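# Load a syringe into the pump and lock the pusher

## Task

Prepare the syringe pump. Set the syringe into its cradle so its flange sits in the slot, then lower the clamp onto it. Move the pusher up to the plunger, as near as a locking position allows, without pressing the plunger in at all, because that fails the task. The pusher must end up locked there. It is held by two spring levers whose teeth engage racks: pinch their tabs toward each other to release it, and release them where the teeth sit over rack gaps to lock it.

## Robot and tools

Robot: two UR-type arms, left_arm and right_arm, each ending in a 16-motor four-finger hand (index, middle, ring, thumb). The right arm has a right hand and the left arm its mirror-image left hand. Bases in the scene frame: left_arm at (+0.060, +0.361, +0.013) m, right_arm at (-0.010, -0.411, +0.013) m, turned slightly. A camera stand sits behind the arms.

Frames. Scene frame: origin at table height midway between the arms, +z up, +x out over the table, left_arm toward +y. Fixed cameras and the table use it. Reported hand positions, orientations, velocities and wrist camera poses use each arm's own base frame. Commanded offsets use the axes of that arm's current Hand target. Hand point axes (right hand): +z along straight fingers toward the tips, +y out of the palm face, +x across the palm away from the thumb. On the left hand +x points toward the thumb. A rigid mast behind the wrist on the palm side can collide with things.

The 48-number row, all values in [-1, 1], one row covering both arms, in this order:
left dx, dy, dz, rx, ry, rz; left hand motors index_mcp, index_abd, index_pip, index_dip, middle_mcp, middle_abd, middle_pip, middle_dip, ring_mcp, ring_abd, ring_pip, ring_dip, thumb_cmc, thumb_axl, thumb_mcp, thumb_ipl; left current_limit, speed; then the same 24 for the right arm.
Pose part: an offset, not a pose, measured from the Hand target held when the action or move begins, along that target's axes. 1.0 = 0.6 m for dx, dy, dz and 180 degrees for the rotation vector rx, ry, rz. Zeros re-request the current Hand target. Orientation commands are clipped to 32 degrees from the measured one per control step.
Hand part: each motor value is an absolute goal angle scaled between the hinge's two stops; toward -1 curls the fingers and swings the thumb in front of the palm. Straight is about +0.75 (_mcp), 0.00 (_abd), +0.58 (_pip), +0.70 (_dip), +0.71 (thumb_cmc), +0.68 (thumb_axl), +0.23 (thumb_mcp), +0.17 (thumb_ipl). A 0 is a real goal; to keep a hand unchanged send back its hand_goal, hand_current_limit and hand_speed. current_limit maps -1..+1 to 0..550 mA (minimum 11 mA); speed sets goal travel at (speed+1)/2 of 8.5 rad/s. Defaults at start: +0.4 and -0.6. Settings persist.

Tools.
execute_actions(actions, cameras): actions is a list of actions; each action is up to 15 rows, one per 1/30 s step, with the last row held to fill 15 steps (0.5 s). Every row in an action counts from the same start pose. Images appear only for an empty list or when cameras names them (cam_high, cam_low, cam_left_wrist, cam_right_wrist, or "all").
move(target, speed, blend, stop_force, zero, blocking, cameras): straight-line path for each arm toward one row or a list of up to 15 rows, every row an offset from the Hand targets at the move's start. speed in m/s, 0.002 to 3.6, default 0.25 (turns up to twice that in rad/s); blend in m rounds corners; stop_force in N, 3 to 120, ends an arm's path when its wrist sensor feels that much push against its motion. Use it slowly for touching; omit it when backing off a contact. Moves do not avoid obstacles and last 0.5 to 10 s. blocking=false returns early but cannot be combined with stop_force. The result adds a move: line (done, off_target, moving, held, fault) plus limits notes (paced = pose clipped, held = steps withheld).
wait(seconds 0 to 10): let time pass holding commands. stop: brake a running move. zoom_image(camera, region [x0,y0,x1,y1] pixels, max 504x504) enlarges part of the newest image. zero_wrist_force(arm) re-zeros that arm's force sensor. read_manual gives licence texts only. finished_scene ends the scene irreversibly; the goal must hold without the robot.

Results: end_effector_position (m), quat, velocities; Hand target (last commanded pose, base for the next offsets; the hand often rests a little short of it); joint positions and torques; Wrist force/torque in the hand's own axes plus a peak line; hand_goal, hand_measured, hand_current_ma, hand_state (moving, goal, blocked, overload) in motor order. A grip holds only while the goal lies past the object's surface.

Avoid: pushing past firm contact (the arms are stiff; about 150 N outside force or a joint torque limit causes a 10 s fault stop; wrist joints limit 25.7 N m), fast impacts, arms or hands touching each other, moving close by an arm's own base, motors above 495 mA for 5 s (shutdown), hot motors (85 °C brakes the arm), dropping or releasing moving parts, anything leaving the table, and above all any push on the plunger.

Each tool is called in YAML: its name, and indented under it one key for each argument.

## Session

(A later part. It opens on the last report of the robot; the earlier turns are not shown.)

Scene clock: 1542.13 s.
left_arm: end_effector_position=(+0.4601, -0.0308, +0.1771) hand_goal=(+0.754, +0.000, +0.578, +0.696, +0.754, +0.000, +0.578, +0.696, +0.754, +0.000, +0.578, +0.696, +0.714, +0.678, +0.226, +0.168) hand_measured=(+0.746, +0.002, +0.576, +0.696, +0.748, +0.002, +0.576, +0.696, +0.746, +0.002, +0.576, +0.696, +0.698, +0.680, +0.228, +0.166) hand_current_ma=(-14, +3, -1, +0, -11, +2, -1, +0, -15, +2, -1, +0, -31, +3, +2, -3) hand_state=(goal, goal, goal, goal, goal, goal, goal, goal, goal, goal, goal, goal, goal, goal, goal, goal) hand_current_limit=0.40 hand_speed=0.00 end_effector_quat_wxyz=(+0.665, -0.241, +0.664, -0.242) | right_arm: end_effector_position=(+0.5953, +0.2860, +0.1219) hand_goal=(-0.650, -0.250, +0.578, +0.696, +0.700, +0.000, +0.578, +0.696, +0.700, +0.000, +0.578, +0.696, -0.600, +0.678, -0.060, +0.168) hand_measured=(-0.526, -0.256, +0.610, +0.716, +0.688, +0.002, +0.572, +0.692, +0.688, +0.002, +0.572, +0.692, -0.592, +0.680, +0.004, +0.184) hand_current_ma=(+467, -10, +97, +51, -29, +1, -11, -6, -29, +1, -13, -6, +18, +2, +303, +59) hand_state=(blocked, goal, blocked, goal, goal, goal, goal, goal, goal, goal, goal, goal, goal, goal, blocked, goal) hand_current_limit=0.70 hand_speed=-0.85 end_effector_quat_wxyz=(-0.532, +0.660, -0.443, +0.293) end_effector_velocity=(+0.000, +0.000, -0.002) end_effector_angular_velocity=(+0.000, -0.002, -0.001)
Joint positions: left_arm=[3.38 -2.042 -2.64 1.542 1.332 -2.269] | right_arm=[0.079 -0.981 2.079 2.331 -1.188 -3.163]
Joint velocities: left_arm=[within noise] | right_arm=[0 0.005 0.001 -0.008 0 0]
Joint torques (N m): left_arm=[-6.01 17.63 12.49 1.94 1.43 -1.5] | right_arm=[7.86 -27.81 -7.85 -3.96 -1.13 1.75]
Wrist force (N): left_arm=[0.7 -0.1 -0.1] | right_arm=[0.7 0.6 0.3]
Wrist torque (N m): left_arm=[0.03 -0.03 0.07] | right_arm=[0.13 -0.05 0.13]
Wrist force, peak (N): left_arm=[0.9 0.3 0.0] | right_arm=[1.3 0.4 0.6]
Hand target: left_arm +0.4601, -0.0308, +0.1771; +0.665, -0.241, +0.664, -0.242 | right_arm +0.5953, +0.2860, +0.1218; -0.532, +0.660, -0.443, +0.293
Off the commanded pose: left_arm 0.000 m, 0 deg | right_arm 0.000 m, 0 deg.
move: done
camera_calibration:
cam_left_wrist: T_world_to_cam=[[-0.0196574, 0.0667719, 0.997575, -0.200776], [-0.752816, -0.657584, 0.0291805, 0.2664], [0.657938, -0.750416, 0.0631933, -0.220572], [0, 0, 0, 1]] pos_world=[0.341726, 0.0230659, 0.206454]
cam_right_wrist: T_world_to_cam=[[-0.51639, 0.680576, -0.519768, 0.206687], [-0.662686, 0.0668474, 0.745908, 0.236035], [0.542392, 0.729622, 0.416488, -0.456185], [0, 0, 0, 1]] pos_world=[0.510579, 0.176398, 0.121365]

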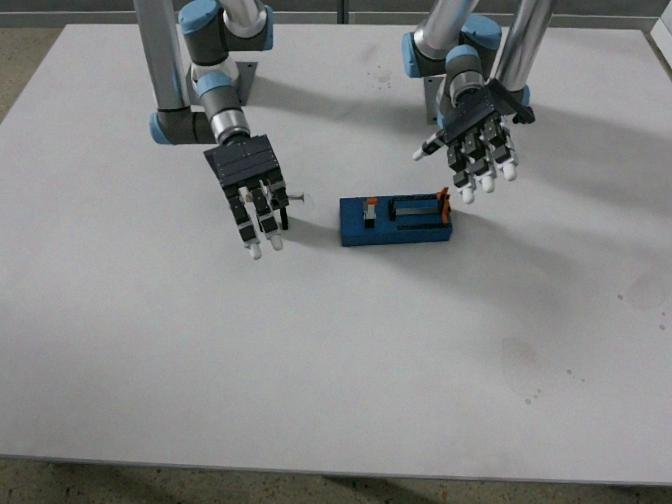

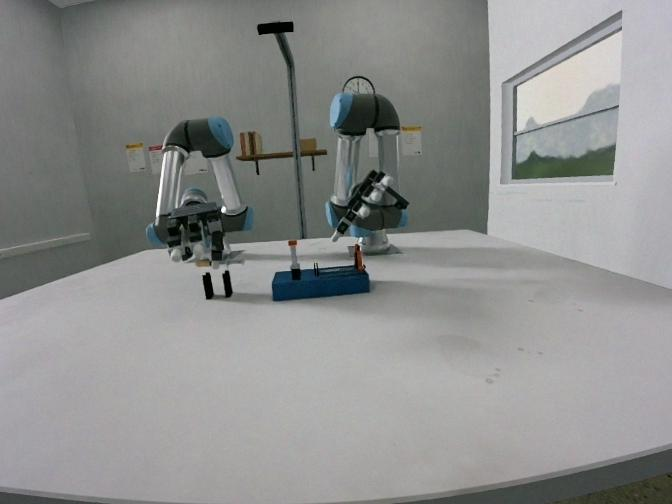

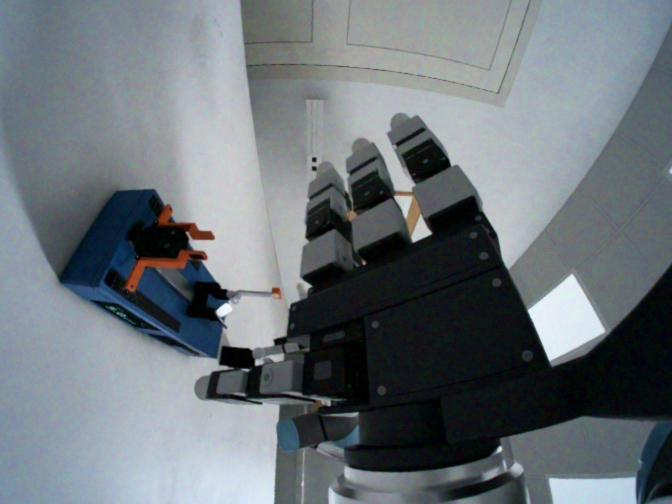

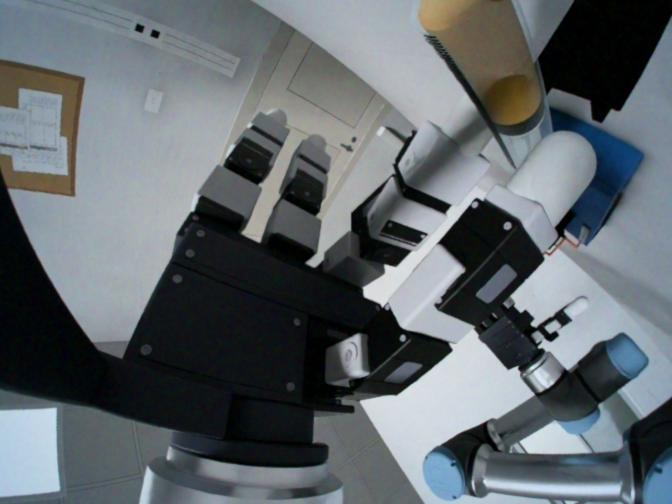

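move:
  target:
    - [0,0,0,0,0,0,0.754,0,0.577,0.696,0.754,0,0.577,0.696,0.754,0,0.577,0.696,0.714,0.678,0.226,0.168,0.4,0.0,-0.0086,-0.0961,-0.0262,0,0,0,-0.65,-0.25,0.577,0.696,0.7,0,0.577,0.696,0.7,0,0.577,0.696,-0.6,0.678,-0.06,0.168,0.7,-0.85]
    - [0,0,0,0,0,0,0.754,0,0.577,0.696,0.754,0,0.577,0.696,0.754,0,0.577,0.696,0.714,0.678,0.226,0.168,0.4,0.0,-0.4042,-0.1655,0.1162,0.0885,-0.0018,-0.0157,-0.65,-0.25,0.577,0.696,0.7,0,0.577,0.696,0.7,0,0.577,0.696,-0.6,0.678,-0.06,0.168,0.7,-0.85]
  speed: 0.1
  blend: [0.03,0]
  cameras: ["all"]

zoom_image:
  camera: "cam_high"
  region: [330, 130, 470, 250]

zoom_image:
  camera: "cam_low"
  region: [240, 200, 380, 310]

zoom_image:
  camera: "cam_left_wrist"
  region: [40, 160, 340, 400]

Scene clock: 1568.17 s.
left_arm: end_effector_position=(+0.4601, -0.0308, +0.1771) hand_goal=(+0.754, +0.000, +0.578, +0.696, +0.754, +0.000, +0.578, +0.696, +0.754, +0.000, +0.578, +0.696, +0.714, +0.678, +0.226, +0.168) hand_measured=(+0.746, +0.002, +0.576, +0.696, +0.748, +0.002, +0.576, +0.696, +0.746, +0.002, +0.576, +0.696, +0.698, +0.680, +0.228, +0.166) hand_current_ma=(-14, +3, -1, +0, -11, +2, -1, +0, -15, +2, -1, +0, -31, +3, +2, -3) hand_state=(goal, goal, goal, goal, goal, goal, goal, goal, goal, goal, goal, goal, goal, goal, goal, goal) hand_current_limit=0.40 hand_speed=0.00 end_effector_quat_wxyz=(+0.665, -0.241, +0.664, -0.242) | right_arm: end_effector_position=(+0.5766, +0.5382, +0.2194) hand_goal=(-0.650, -0.250, +0.578, +0.696, +0.700, +0.000, +0.578, +0.696, +0.700, +0.000, +0.578, +0.696, -0.600, +0.678, -0.060, +0.168) hand_measured=(-0.528, -0.256, +0.610, +0.716, +0.688, +0.002, +0.572, +0.692, +0.688, +0.002, +0.572, +0.692, -0.590, +0.680, +0.004, +0.186) hand_current_ma=(+467, -11, +97, +51, -29, +1, -11, -6, -29, +1, -13, -6, +23, +2, +303, +67) hand_state=(blocked, goal, blocked, goal, goal, goal, goal, goal, goal, goal, goal, goal, goal, goal, blocked, goal) hand_current_limit=0.70 hand_speed=-0.85 end_effector_quat_wxyz=(+0.612, -0.591, +0.381, -0.362)
Joint positions: left_arm=[3.38 -2.042 -2.64 1.542 1.332 -2.269] | right_arm=[0.583 -0.862 1.673 2.32 -1.69 -3.106]
Joint torques (N m): left_arm=[-5.02 19.24 12.01 2.09 1.47 -1.22] | right_arm=[3.07 -56.89 -13.02 -0.11 0.03 2.11]
Wrist force (N): left_arm=[0.1 0.0 0.1] | right_arm=[0.9 0.6 0.1]
Wrist torque (N m): left_arm=[0.01 0.05 0.02] | right_arm=[0.09 -0.05 0.15]
Wrist force, peak (N): left_arm=[0.8 -0.1 -0.2] | right_arm=[0.8 2.1 0.4]
Hand target: left_arm +0.4601, -0.0308, +0.1771; +0.665, -0.241, +0.664, -0.242 | right_arm +0.5766, +0.5382, +0.2195; +0.612, -0.591, +0.381, -0.362
Off the commanded pose: left_arm 0.000 m, 0 deg | right_arm 0.000 m, 0 deg.
move: done
camera_calibration:
cam_left_wrist: T_world_to_cam=[[-0.0196574, 0.0667719, 0.997575, -0.200776], [-0.752816, -0.657584, 0.0291805, 0.2664], [0.657938, -0.750416, 0.0631933, -0.220572], [0, 0, 0, 1]] pos_world=[0.341726, 0.0230659, 0.206454]
cam_right_wrist: T_world_to_cam=[[-0.362479, 0.727419, -0.582641, -0.0240074], [-0.838338, 0.0186436, 0.544832, 0.305364], [0.407184, 0.68594, 0.603065, -0.61015], [0, 0, 0, 1]] pos_world=[0.495739, 0.430297, 0.187601]

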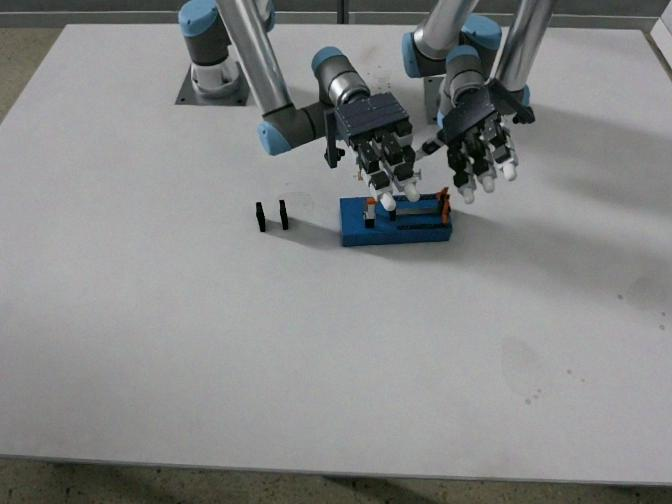

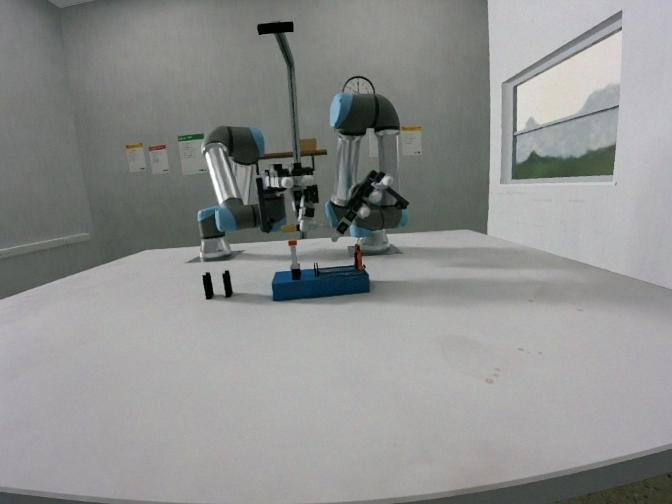

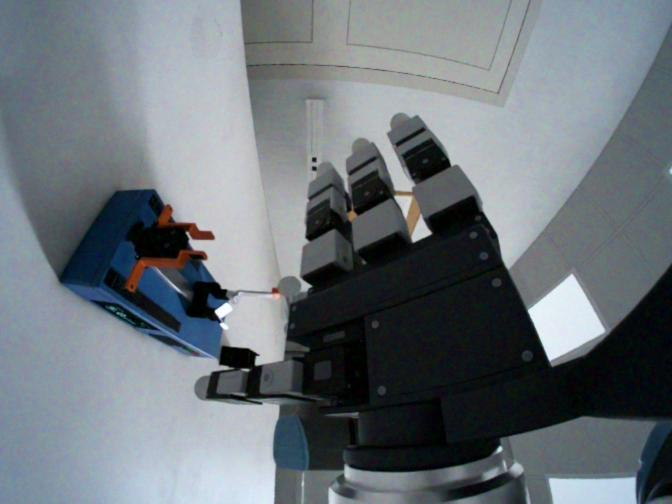

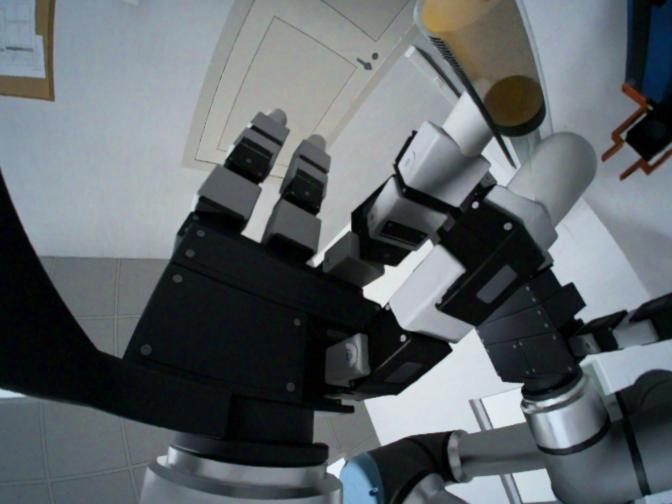

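Scaled by 3.600 from the camera's 672x504 image, which has a finer 960x720 frame.

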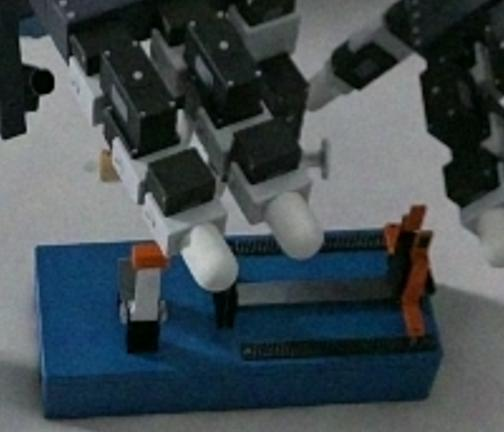

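Scaled by 3.600 from the camera's 672x504 image, which has a finer 960x720 frame.

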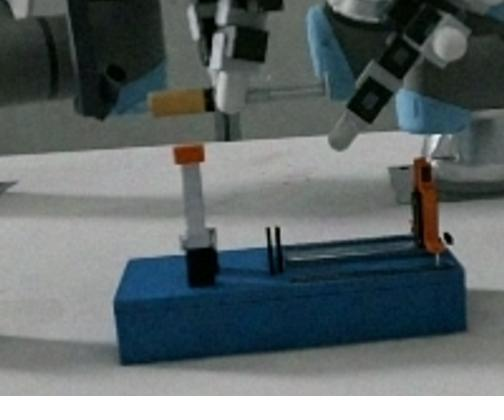

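Scaled by 1.680 from the camera's 672x504 image, which has a finer 960x720 frame.

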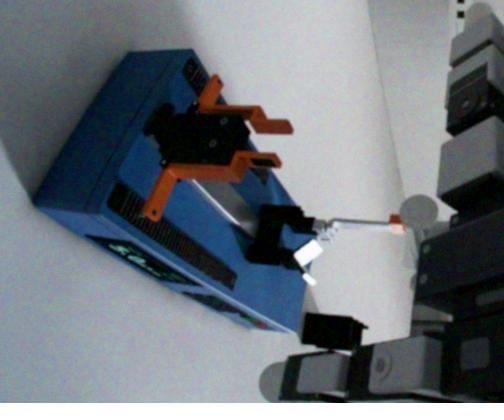

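move:
  target:
    - [0,0,0,0,0,0,0.754,0,0.577,0.696,0.754,0,0.577,0.696,0.754,0,0.577,0.696,0.714,0.678,0.226,0.168,0.4,0.0,-0.0088,0.0010,-0.0070,-0.0038,-0.0254,-0.0074,-0.65,-0.25,0.577,0.696,0.7,0,0.577,0.696,0.7,0,0.577,0.696,-0.6,0.678,-0.06,0.168,0.7,-0.85]
    - [0,0,0,0,0,0,0.754,0,0.577,0.696,0.754,0,0.577,0.696,0.754,0,0.577,0.696,0.714,0.678,0.226,0.168,0.4,0.0,-0.0088,0.0760,-0.0070,-0.0038,-0.0254,-0.0074,-0.65,-0.25,0.577,0.696,0.7,0,0.577,0.696,0.7,0,0.577,0.696,-0.6,0.678,-0.06,0.168,0.7,-0.85]
  speed: 0.06
  cameras: ["all"]

zoom_image:
  camera: "cam_high"
  region: [330, 130, 470, 250]

zoom_image:
  camera: "cam_low"
  region: [260, 215, 380, 305]

zoom_image:
  camera: "cam_left_wrist"
  region: [40, 160, 340, 400]

Scene clock: 1597.50 s.
left_arm: end_effector_position=(+0.4601, -0.0308, +0.1771) hand_goal=(+0.754, +0.000, +0.578, +0.696, +0.754, +0.000, +0.578, +0.696, +0.754, +0.000, +0.578, +0.696, +0.714, +0.678, +0.226, +0.168) hand_measured=(+0.746, +0.002, +0.576, +0.696, +0.748, +0.002, +0.576, +0.696, +0.746, +0.002, +0.576, +0.696, +0.698, +0.680, +0.228, +0.166) hand_current_ma=(-14, +3, -1, +0, -11, +2, -1, +0, -15, +2, -1, +0, -31, +3, +2, -3) hand_state=(goal, goal, goal, goal, goal, goal, goal, goal, goal, goal, goal, goal, goal, goal, goal, goal) hand_current_limit=0.40 hand_speed=0.00 end_effector_quat_wxyz=(+0.665, -0.241, +0.664, -0.242) | right_arm: end_effector_position=(+0.5702, +0.5428, +0.1740) hand_goal=(-0.650, -0.250, +0.578, +0.696, +0.700, +0.000, +0.578, +0.696, +0.700, +0.000, +0.578, +0.696, -0.600, +0.678, -0.060, +0.168) hand_measured=(-0.528, -0.256, +0.610, +0.716, +0.688, +0.002, +0.572, +0.692, +0.688, +0.002, +0.572, +0.692, -0.590, +0.680, +0.004, +0.186) hand_current_ma=(+468, -11, +97, +51, -29, +1, -11, -6, -29, +1, -13, -6, +23, +2, +303, +67) hand_state=(blocked, goal, blocked, goal, goal, goal, goal, goal, goal, goal, goal, goal, goal, goal, blocked, goal) hand_current_limit=0.70 hand_speed=-0.85 end_effector_quat_wxyz=(+0.619, -0.613, +0.351, -0.343)
Joint positions: left_arm=[3.38 -2.042 -2.64 1.542 1.332 -2.269] | right_arm=[0.567 -0.793 1.692 2.242 -1.593 -3.128]
Joint torques (N m): left_arm=[-5.52 18.35 12.09 2.1 1.24 -1.3] | right_arm=[4.51 -63.3 -28.3 -0.11 -0.98 2.48]
Wrist force (N): left_arm=[0.2 0.1 -0.1] | right_arm=[0.9 0.6 0.5]
Wrist torque (N m): left_arm=[0.05 0.03 0.04] | right_arm=[0.06 -0.04 0.16]
Wrist force, peak (N): left_arm=[0.8 0.3 -0.3] | right_arm=[1.2 1.1 0.2]
Hand target: left_arm +0.4601, -0.0308, +0.1771; +0.665, -0.241, +0.664, -0.242 | right_arm +0.5702, +0.5428, +0.1741; +0.619, -0.613, +0.351, -0.343
Off the commanded pose: left_arm 0.000 m, 0 deg | right_arm 0.000 m, 0 deg.
move: done
camera_calibration:
cam_left_wrist: T_world_to_cam=[[-0.0196574, 0.0667719, 0.997575, -0.200776], [-0.752816, -0.657584, 0.0291805, 0.2664], [0.657938, -0.750416, 0.0631933, -0.220572], [0, 0, 0, 1]] pos_world=[0.341726, 0.0230659, 0.206454]
cam_right_wrist: T_world_to_cam=[[-0.417105, 0.681181, -0.601677, 0.00331052], [-0.83919, -0.0344599, 0.542745, 0.354268], [0.348974, 0.731303, 0.586014, -0.571788], [0, 0, 0, 1]] pos_world=[0.498218, 0.428103, 0.144791]

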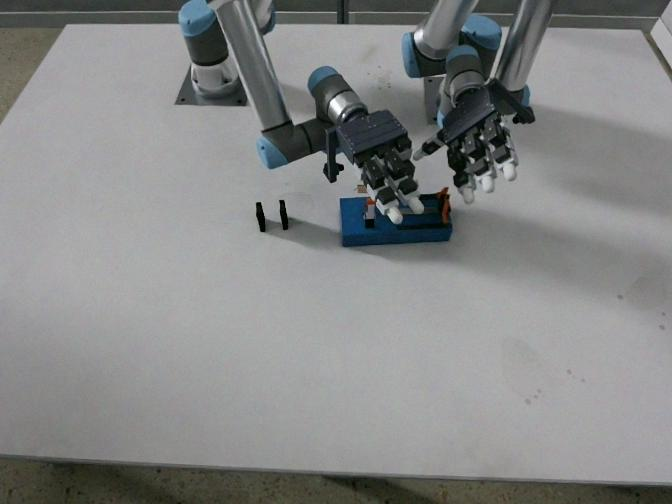

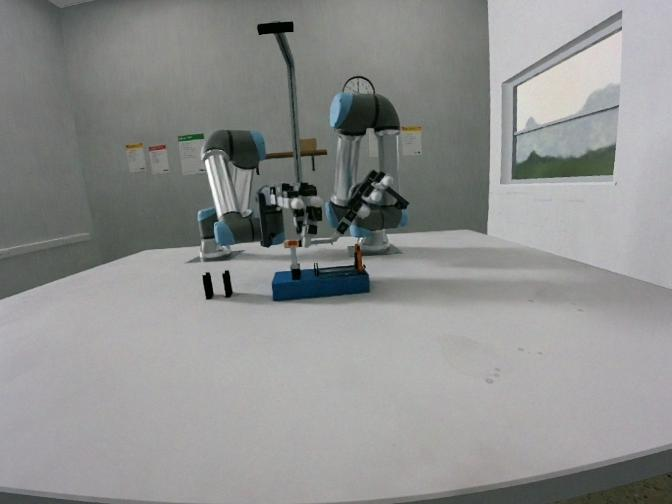

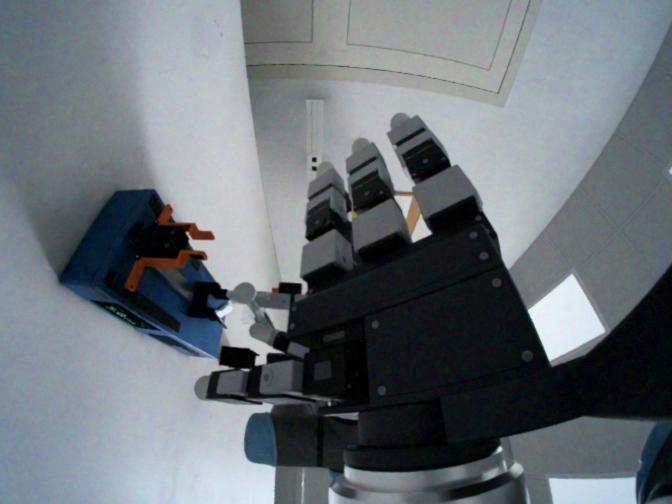

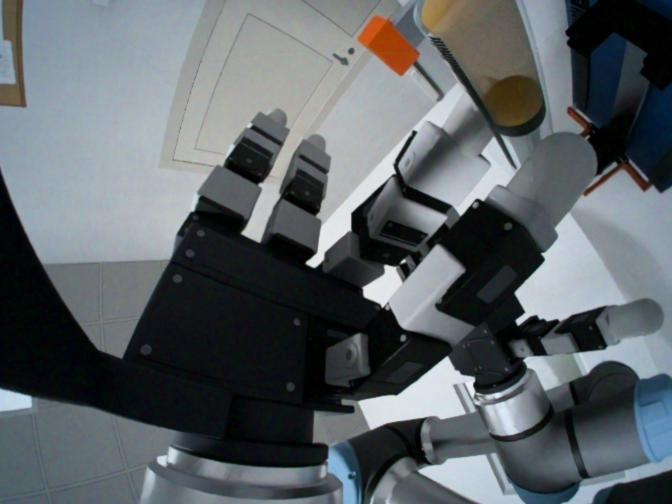

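Scaled by 3.600 from the camera's 672x504 image, which has a finer 960x720 frame.

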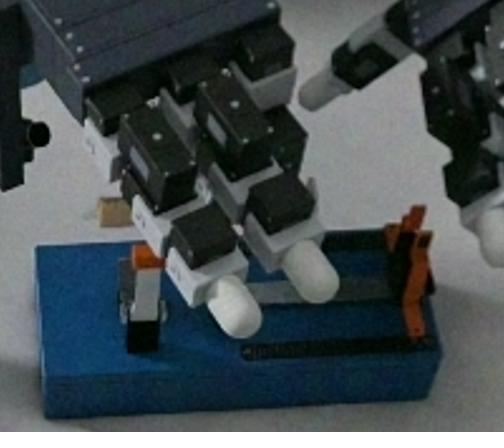

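Scaled by 4.200 from the camera's 672x504 image, which has a finer 960x720 frame.

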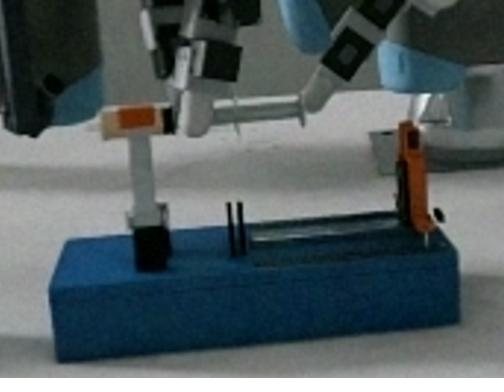

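Scaled by 1.680 from the camera's 672x504 image, which has a finer 960x720 frame.

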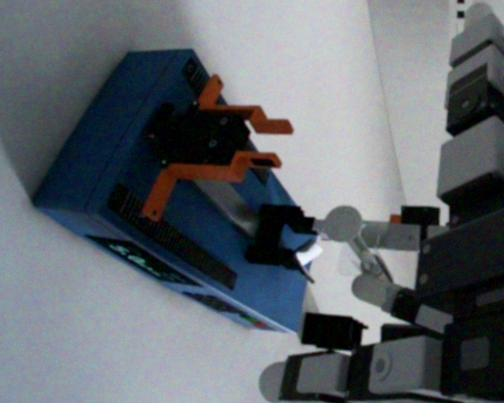

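zoom_image:
  camera: "cam_low"
  region: [280, 225, 350, 285]

zoom_image:
  camera: "cam_high"
  region: [345, 165, 435, 240]

zoom_image:
  camera: "cam_left_wrist"
  region: [150, 250, 300, 370]

Scaled by 7.200 from the camera's 672x504 image, which has a finer 960x720 frame.

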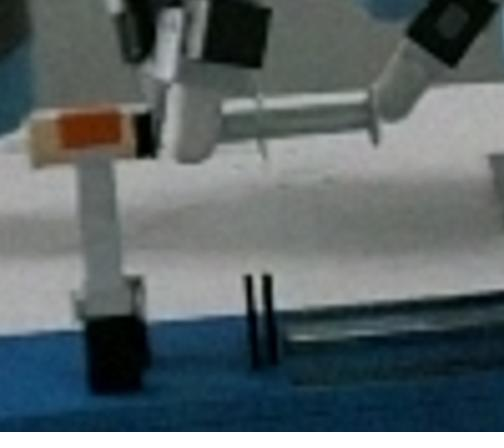

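Scaled by 5.600 from the camera's 672x504 image, which has a finer 960x720 frame.

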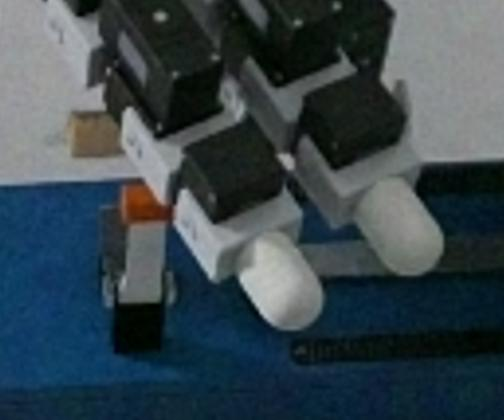

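Scaled by 3.360 from the camera's 672x504 image, which has a finer 960x720 frame.

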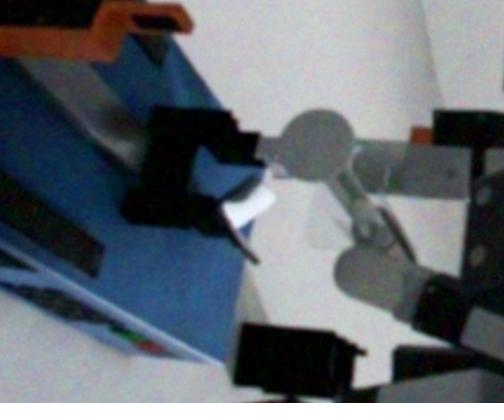

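zoom_image:
  camera: "cam_high"
  region: [395, 160, 435, 200]

zoom_image:
  camera: "cam_left_wrist"
  region: [180, 260, 260, 340]

Scaled by 12.600 from the camera's 672x504 image, which has a finer 960x720 frame.

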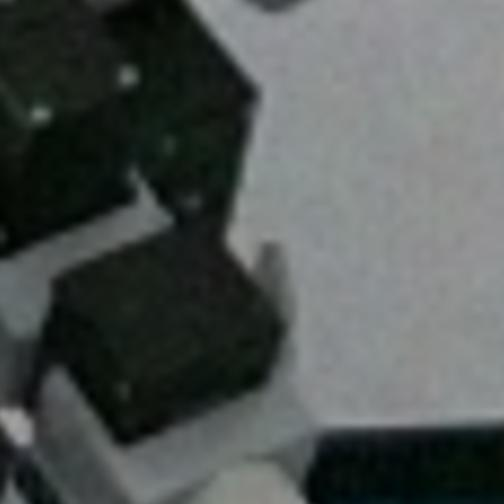

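Scaled by 6.300 from the camera's 672x504 image, which has a finer 960x720 frame.

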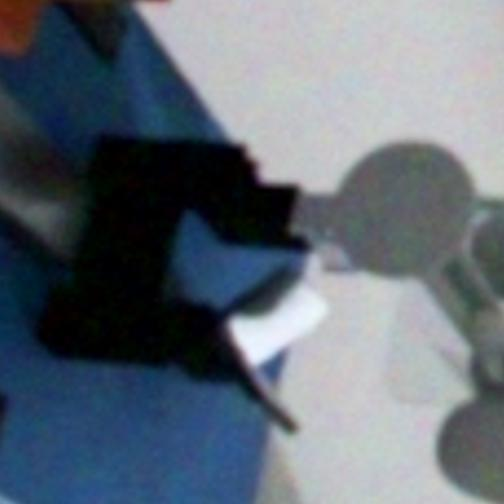

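move:
  target: [0,0,0,0,0,0,0.754,0,0.577,0.696,0.754,0,0.577,0.696,0.754,0,0.577,0.696,0.714,0.678,0.226,0.168,0.4,0.0,0.0070,0.0582,-0.0030,0,0,0,-0.65,-0.25,0.577,0.696,0.7,0,0.577,0.696,0.7,0,0.577,0.696,-0.6,0.678,-0.06,0.168,0.7,-0.85]
  speed: 0.05
  stop_force: 5
  cameras: ["all"]

zoom_image:
  camera: "cam_low"
  region: [280, 225, 350, 285]

zoom_image:
  camera: "cam_high"
  region: [345, 165, 435, 240]

zoom_image:
  camera: "cam_left_wrist"
  region: [150, 250, 300, 370]

Scene clock: 1637.23 s.
left_arm: end_effector_position=(+0.4601, -0.0308, +0.1771) hand_goal=(+0.754, +0.000, +0.578, +0.696, +0.754, +0.000, +0.578, +0.696, +0.754, +0.000, +0.578, +0.696, +0.714, +0.678, +0.226, +0.168) hand_measured=(+0.746, +0.002, +0.576, +0.696, +0.748, +0.002, +0.576, +0.696, +0.746, +0.002, +0.576, +0.696, +0.698, +0.680, +0.228, +0.166) hand_current_ma=(-14, +3, -1, +0, -11, +2, -1, +0, -15, +2, -1, +0, -31, +3, +2, -3) hand_state=(goal, goal, goal, goal, goal, goal, goal, goal, goal, goal, goal, goal, goal, goal, goal, goal) hand_current_limit=0.40 hand_speed=0.00 end_effector_quat_wxyz=(+0.665, -0.241, +0.664, -0.242) | right_arm: end_effector_position=(+0.5706, +0.5387, +0.1391) hand_goal=(-0.650, -0.250, +0.578, +0.696, +0.700, +0.000, +0.578, +0.696, +0.700, +0.000, +0.578, +0.696, -0.600, +0.678, -0.060, +0.168) hand_measured=(-0.528, -0.256, +0.610, +0.716, +0.688, +0.002, +0.572, +0.692, +0.688, +0.002, +0.572, +0.692, -0.590, +0.680, +0.004, +0.186) hand_current_ma=(+467, -11, +97, +51, -29, +1, -11, -6, -29, +1, -13, -6, +23, +2, +303, +67) hand_state=(blocked, goal, blocked, goal, goal, goal, goal, goal, goal, goal, goal, goal, goal, goal, blocked, goal) hand_current_limit=0.70 hand_speed=-0.85 end_effector_quat_wxyz=(+0.619, -0.613, +0.351, -0.343)
Joint positions: left_arm=[3.38 -2.042 -2.64 1.542 1.332 -2.269] | right_arm=[0.56 -0.731 1.696 2.175 -1.587 -3.128]
Joint torques (N m): left_arm=[-5.2 18.51 11.47 2.43 1.42 -1.27] | right_arm=[7.32 -61.38 -27.24 -2.44 -1.15 2.66]
Wrist force (N): left_arm=[0.1 0.1 0.2] | right_arm=[0.8 0.3 0.3]
Wrist torque (N m): left_arm=[0.03 0.05 0.02] | right_arm=[0.05 -0.01 0.15]
Wrist force, peak (N): left_arm=[0.8 0.0 -0.2] | right_arm=[1.3 1.3 0.1]
Hand target: left_arm +0.4601, -0.0308, +0.1771; +0.665, -0.241, +0.664, -0.242 | right_arm +0.5706, +0.5387, +0.1391; +0.619, -0.613, +0.351, -0.343
Off the commanded pose: left_arm 0.000 m, 0 deg | right_arm 0.000 m, 0 deg.
move: done
camera_calibration:
cam_left_wrist: T_world_to_cam=[[-0.0196574, 0.0667719, 0.997575, -0.200776], [-0.752816, -0.657584, 0.0291805, 0.2664], [0.657938, -0.750416, 0.0631933, -0.220572], [0, 0, 0, 1]] pos_world=[0.341726, 0.0230659, 0.206454]
cam_right_wrist: T_world_to_cam=[[-0.417069, 0.681154, -0.601734, -0.0146867], [-0.839244, -0.0344792, 0.54266, 0.373533], [0.348888, 0.731328, 0.586035, -0.548482], [0, 0, 0, 1]] pos_world=[0.498718, 0.424003, 0.109891]

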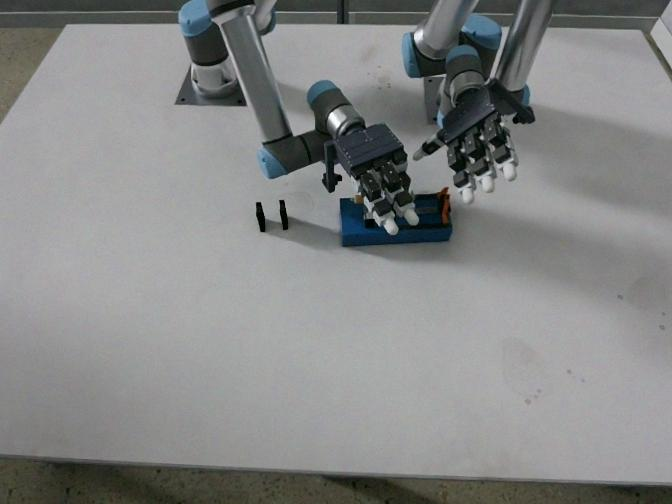

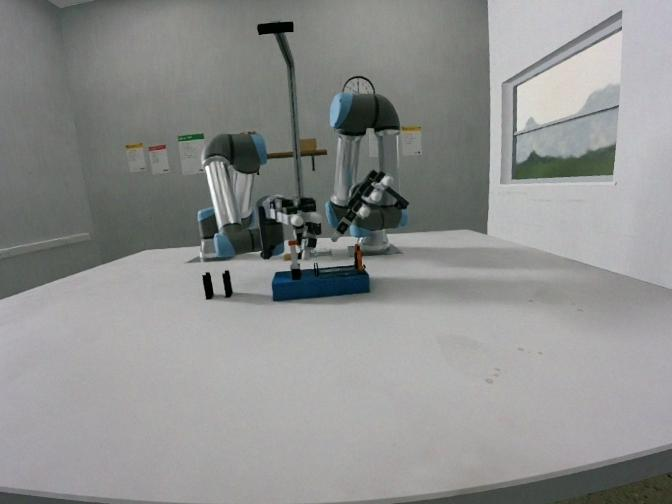

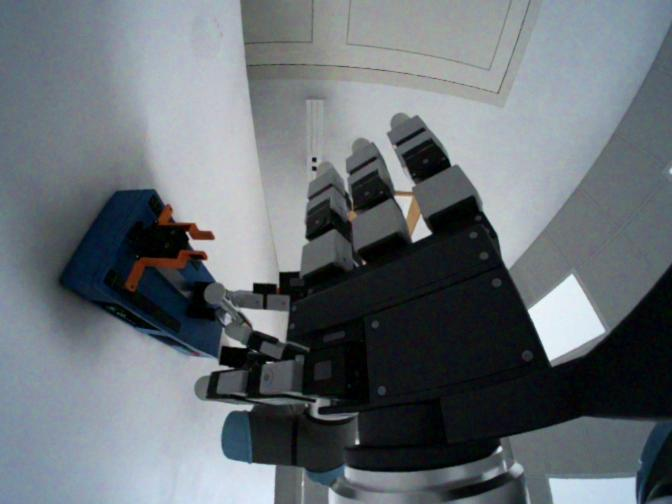

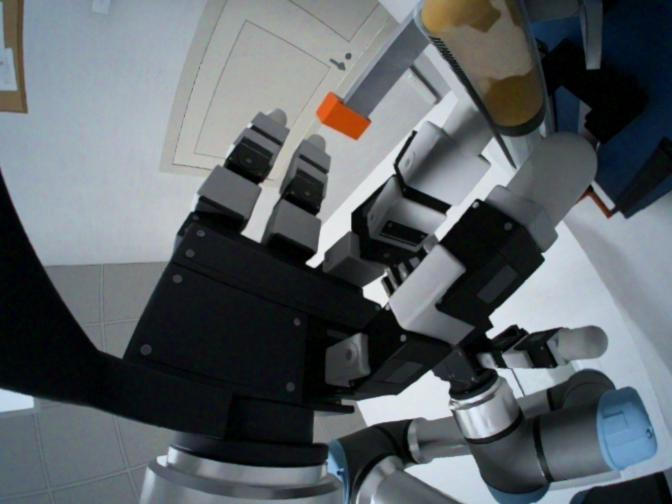

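Scaled by 7.200 from the camera's 672x504 image, which has a finer 960x720 frame.

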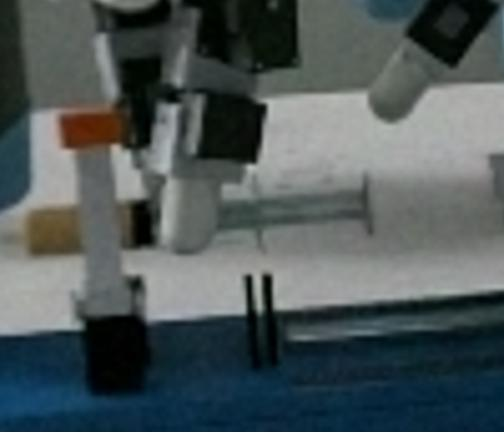

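Scaled by 5.600 from the camera's 672x504 image, which has a finer 960x720 frame.

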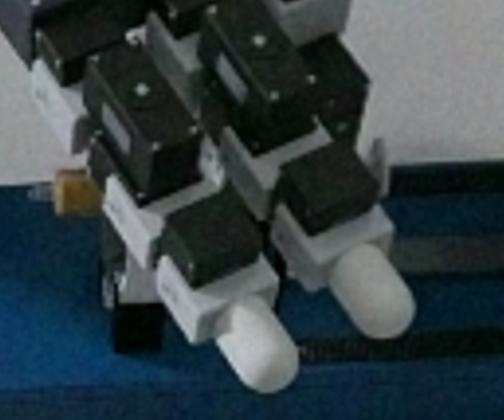

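Scaled by 3.360 from the camera's 672x504 image, which has a finer 960x720 frame.

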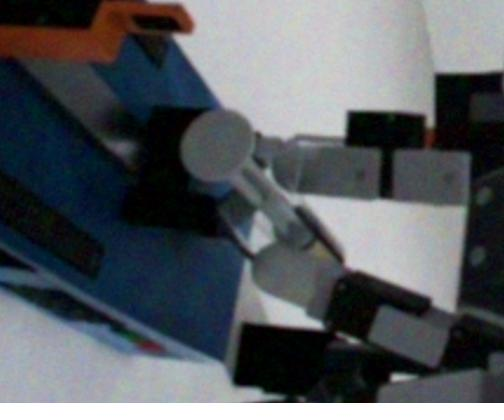

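zoom_image:
  camera: "cam_low"
  region: [300, 242, 335, 282]

zoom_image:
  camera: "cam_high"
  region: [390, 170, 430, 220]

zoom_image:
  camera: "cam_left_wrist"
  region: [180, 270, 250, 340]

Scaled by 12.600 from the camera's 672x504 image, which has a finer 960x720 frame.

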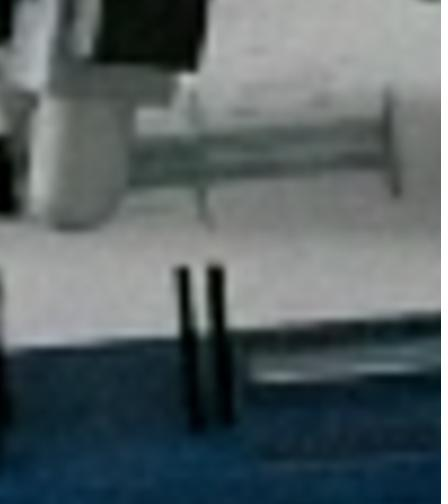

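Scaled by 10.080 from the camera's 672x504 image, which has a finer 960x720 frame.

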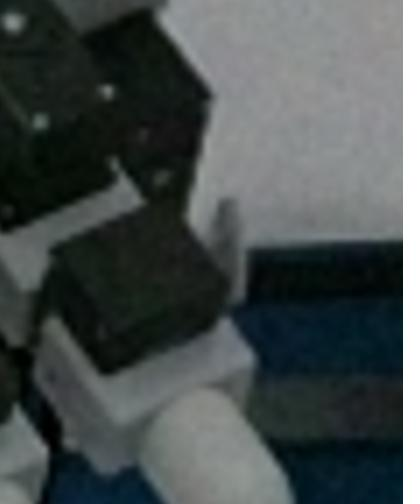

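Scaled by 7.200 from the camera's 672x504 image, which has a finer 960x720 frame.

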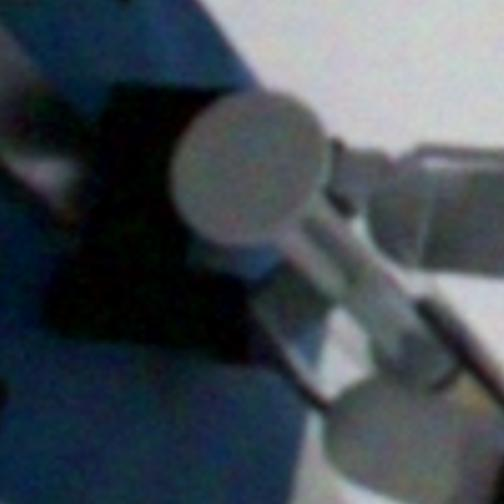

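move:
  target:
    - [0,0,0,0,0,0,0.754,0,0.577,0.696,0.754,0,0.577,0.696,0.754,0,0.577,0.696,0.714,0.678,0.226,0.168,0.4,0.0,0.0047,0.0000,-0.0050,0.0001,0.0067,0,-0.65,-0.25,0.577,0.696,0.7,0,0.577,0.696,0.7,0,0.577,0.696,-0.6,0.678,-0.06,0.168,0.7,-0.85]
    - [0,0,0,0,0,0,0.754,0,0.577,0.696,0.754,0,0.577,0.696,0.754,0,0.577,0.696,0.714,0.678,0.226,0.168,0.4,0.0,0.0050,0.0190,-0.0050,0.0001,0.0067,0,-0.65,-0.25,0.577,0.696,0.7,0,0.577,0.696,0.7,0,0.577,0.696,-0.6,0.678,-0.06,0.168,0.7,-0.85]
  speed: 0.02
  stop_force: 5
  cameras: ["all"]

zoom_image:
  camera: "cam_low"
  region: [275, 237, 345, 287]

zoom_image:
  camera: "cam_low"
  region: [300, 242, 335, 282]

zoom_image:
  camera: "cam_high"
  region: [345, 165, 435, 240]

zoom_image:
  camera: "cam_left_wrist"
  region: [180, 270, 250, 340]

Scene clock: 1659.13 s.
left_arm: end_effector_position=(+0.4601, -0.0308, +0.1771) hand_goal=(+0.754, +0.000, +0.578, +0.696, +0.754, +0.000, +0.578, +0.696, +0.754, +0.000, +0.578, +0.696, +0.714, +0.678, +0.226, +0.168) hand_measured=(+0.746, +0.002, +0.576, +0.696, +0.748, +0.002, +0.576, +0.696, +0.746, +0.002, +0.576, +0.696, +0.698, +0.680, +0.228, +0.166) hand_current_ma=(-14, +3, -1, +0, -11, +2, -1, +0, -15, +2, -1, +0, -31, +3, +2, -3) hand_state=(goal, goal, goal, goal, goal, goal, goal, goal, goal, goal, goal, goal, goal, goal, goal, goal) hand_current_limit=0.40 hand_speed=0.00 end_effector_quat_wxyz=(+0.665, -0.241, +0.664, -0.242) | right_arm: end_effector_position=(+0.5696, +0.5348, +0.1277) hand_goal=(-0.650, -0.250, +0.578, +0.696, +0.700, +0.000, +0.578, +0.696, +0.700, +0.000, +0.578, +0.696, -0.600, +0.678, -0.060, +0.168) hand_measured=(-0.528, -0.256, +0.610, +0.716, +0.688, +0.002, +0.572, +0.692, +0.688, +0.002, +0.572, +0.692, -0.590, +0.680, +0.004, +0.186) hand_current_ma=(+468, -11, +97, +51, -29, +1, -11, -6, -29, +1, -13, -6, +23, +2, +303, +67) hand_state=(blocked, goal, blocked, goal, goal, goal, goal, goal, goal, goal, goal, goal, goal, goal, blocked, goal) hand_current_limit=0.70 hand_speed=-0.85 end_effector_quat_wxyz=(+0.615, -0.609, +0.358, -0.350)
Joint positions: left_arm=[3.38 -2.042 -2.64 1.542 1.332 -2.269] | right_arm=[0.564 -0.712 1.702 2.149 -1.611 -3.128]
Joint torques (N m): left_arm=[-4.61 18.43 12.28 2.31 1.39 -1.3] | right_arm=[-8.16 -61.89 -9.8 -0.16 1.3 1.4]
Wrist force (N): left_arm=[0.4 -0.1 -0.1] | right_arm=[1.1 0.7 0.1]
Wrist torque (N m): left_arm=[0.02 -0.01 0.06] | right_arm=[0.12 -0.06 0.18]
Wrist force, peak (N): left_arm=[0.9 -0.1 -0.2] | right_arm=[1.2 0.9 0.2]
Hand target: left_arm +0.4601, -0.0308, +0.1771; +0.665, -0.241, +0.664, -0.242 | right_arm +0.5695, +0.5348, +0.1277; +0.615, -0.609, +0.358, -0.350
Off the commanded pose: left_arm 0.000 m, 0 deg | right_arm 0.000 m, 0 deg.
move: done
camera_calibration:
cam_left_wrist: T_world_to_cam=[[-0.0196574, 0.0667719, 0.997575, -0.200776], [-0.752816, -0.657584, 0.0291805, 0.2664], [0.657938, -0.750416, 0.0631933, -0.220572], [0, 0, 0, 1]] pos_world=[0.341726, 0.0230659, 0.206454]
cam_right_wrist: T_world_to_cam=[[-0.402611, 0.689845, -0.60168, -0.0321345], [-0.839803, -0.0168512, 0.54263, 0.36955], [0.364191, 0.723761, 0.586118, -0.543158], [0, 0, 0, 1]] pos_world=[0.495225, 0.421512, 0.0984908]

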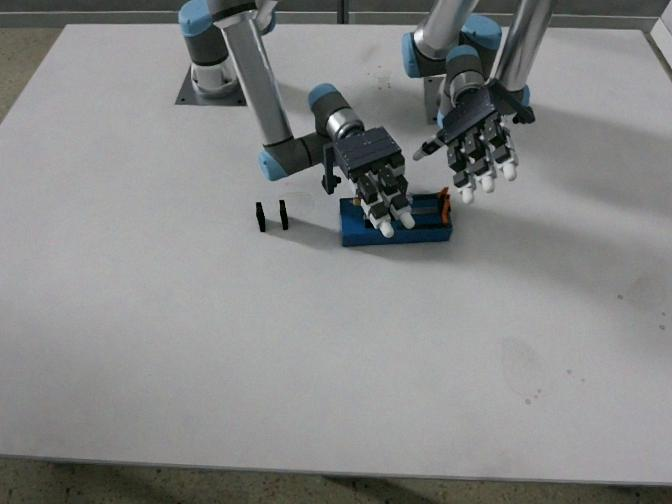

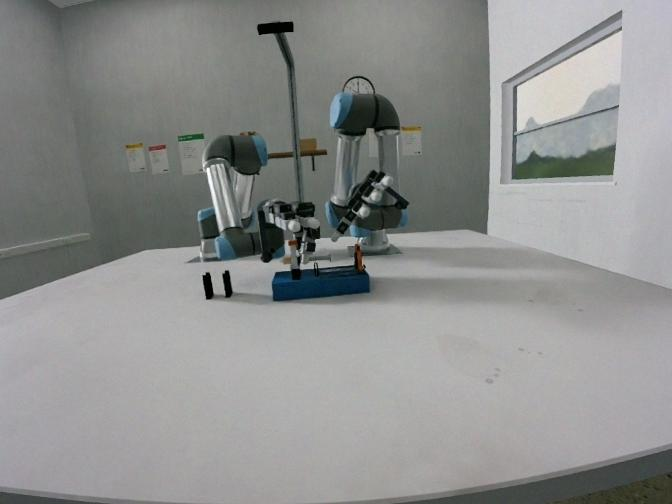

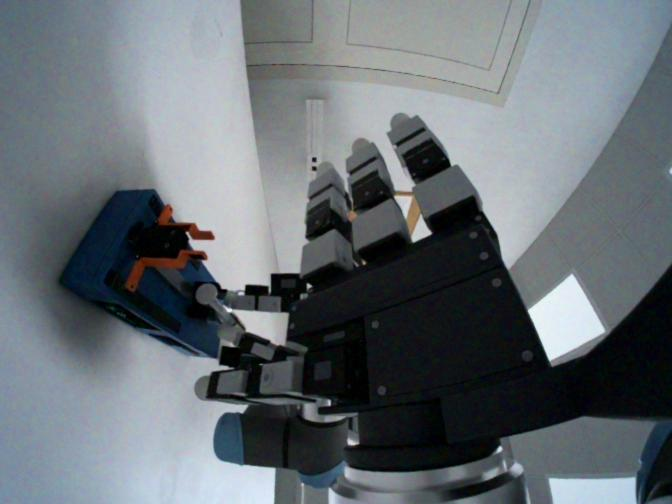

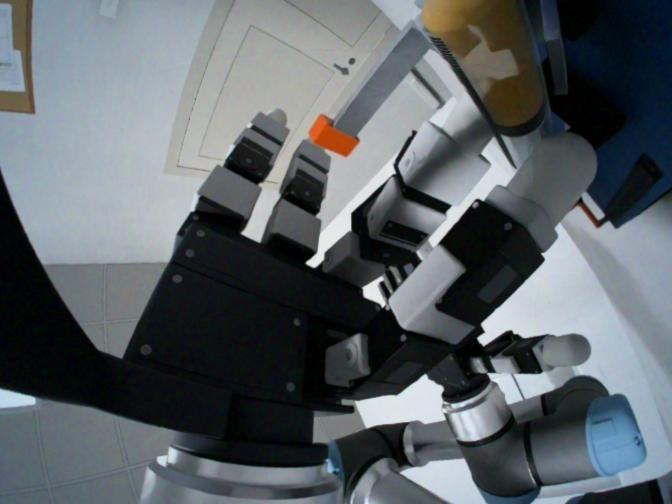

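Scaled by 7.200 from the camera's 672x504 image, which has a finer 960x720 frame.

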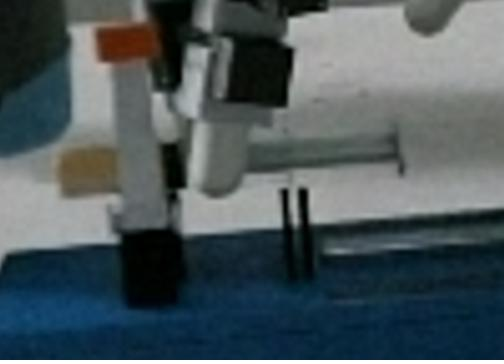

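Scaled by 12.600 from the camera's 672x504 image, which has a finer 960x720 frame.

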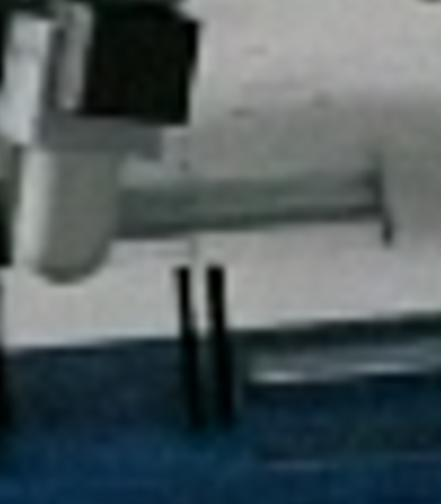

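Scaled by 5.600 from the camera's 672x504 image, which has a finer 960x720 frame.

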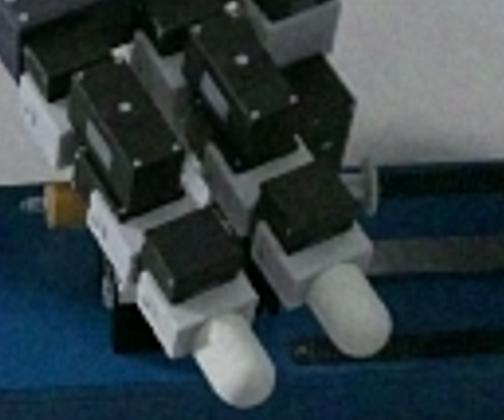

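Scaled by 7.200 from the camera's 672x504 image, which has a finer 960x720 frame.

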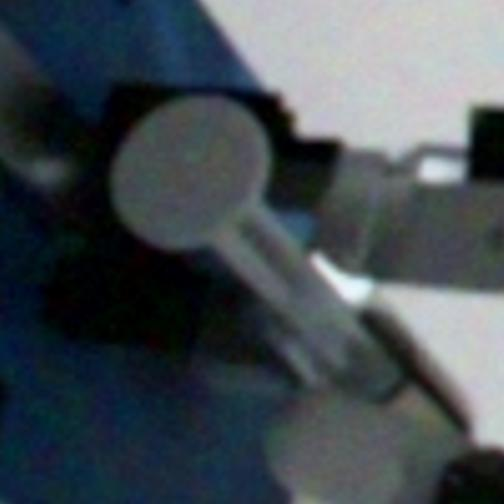

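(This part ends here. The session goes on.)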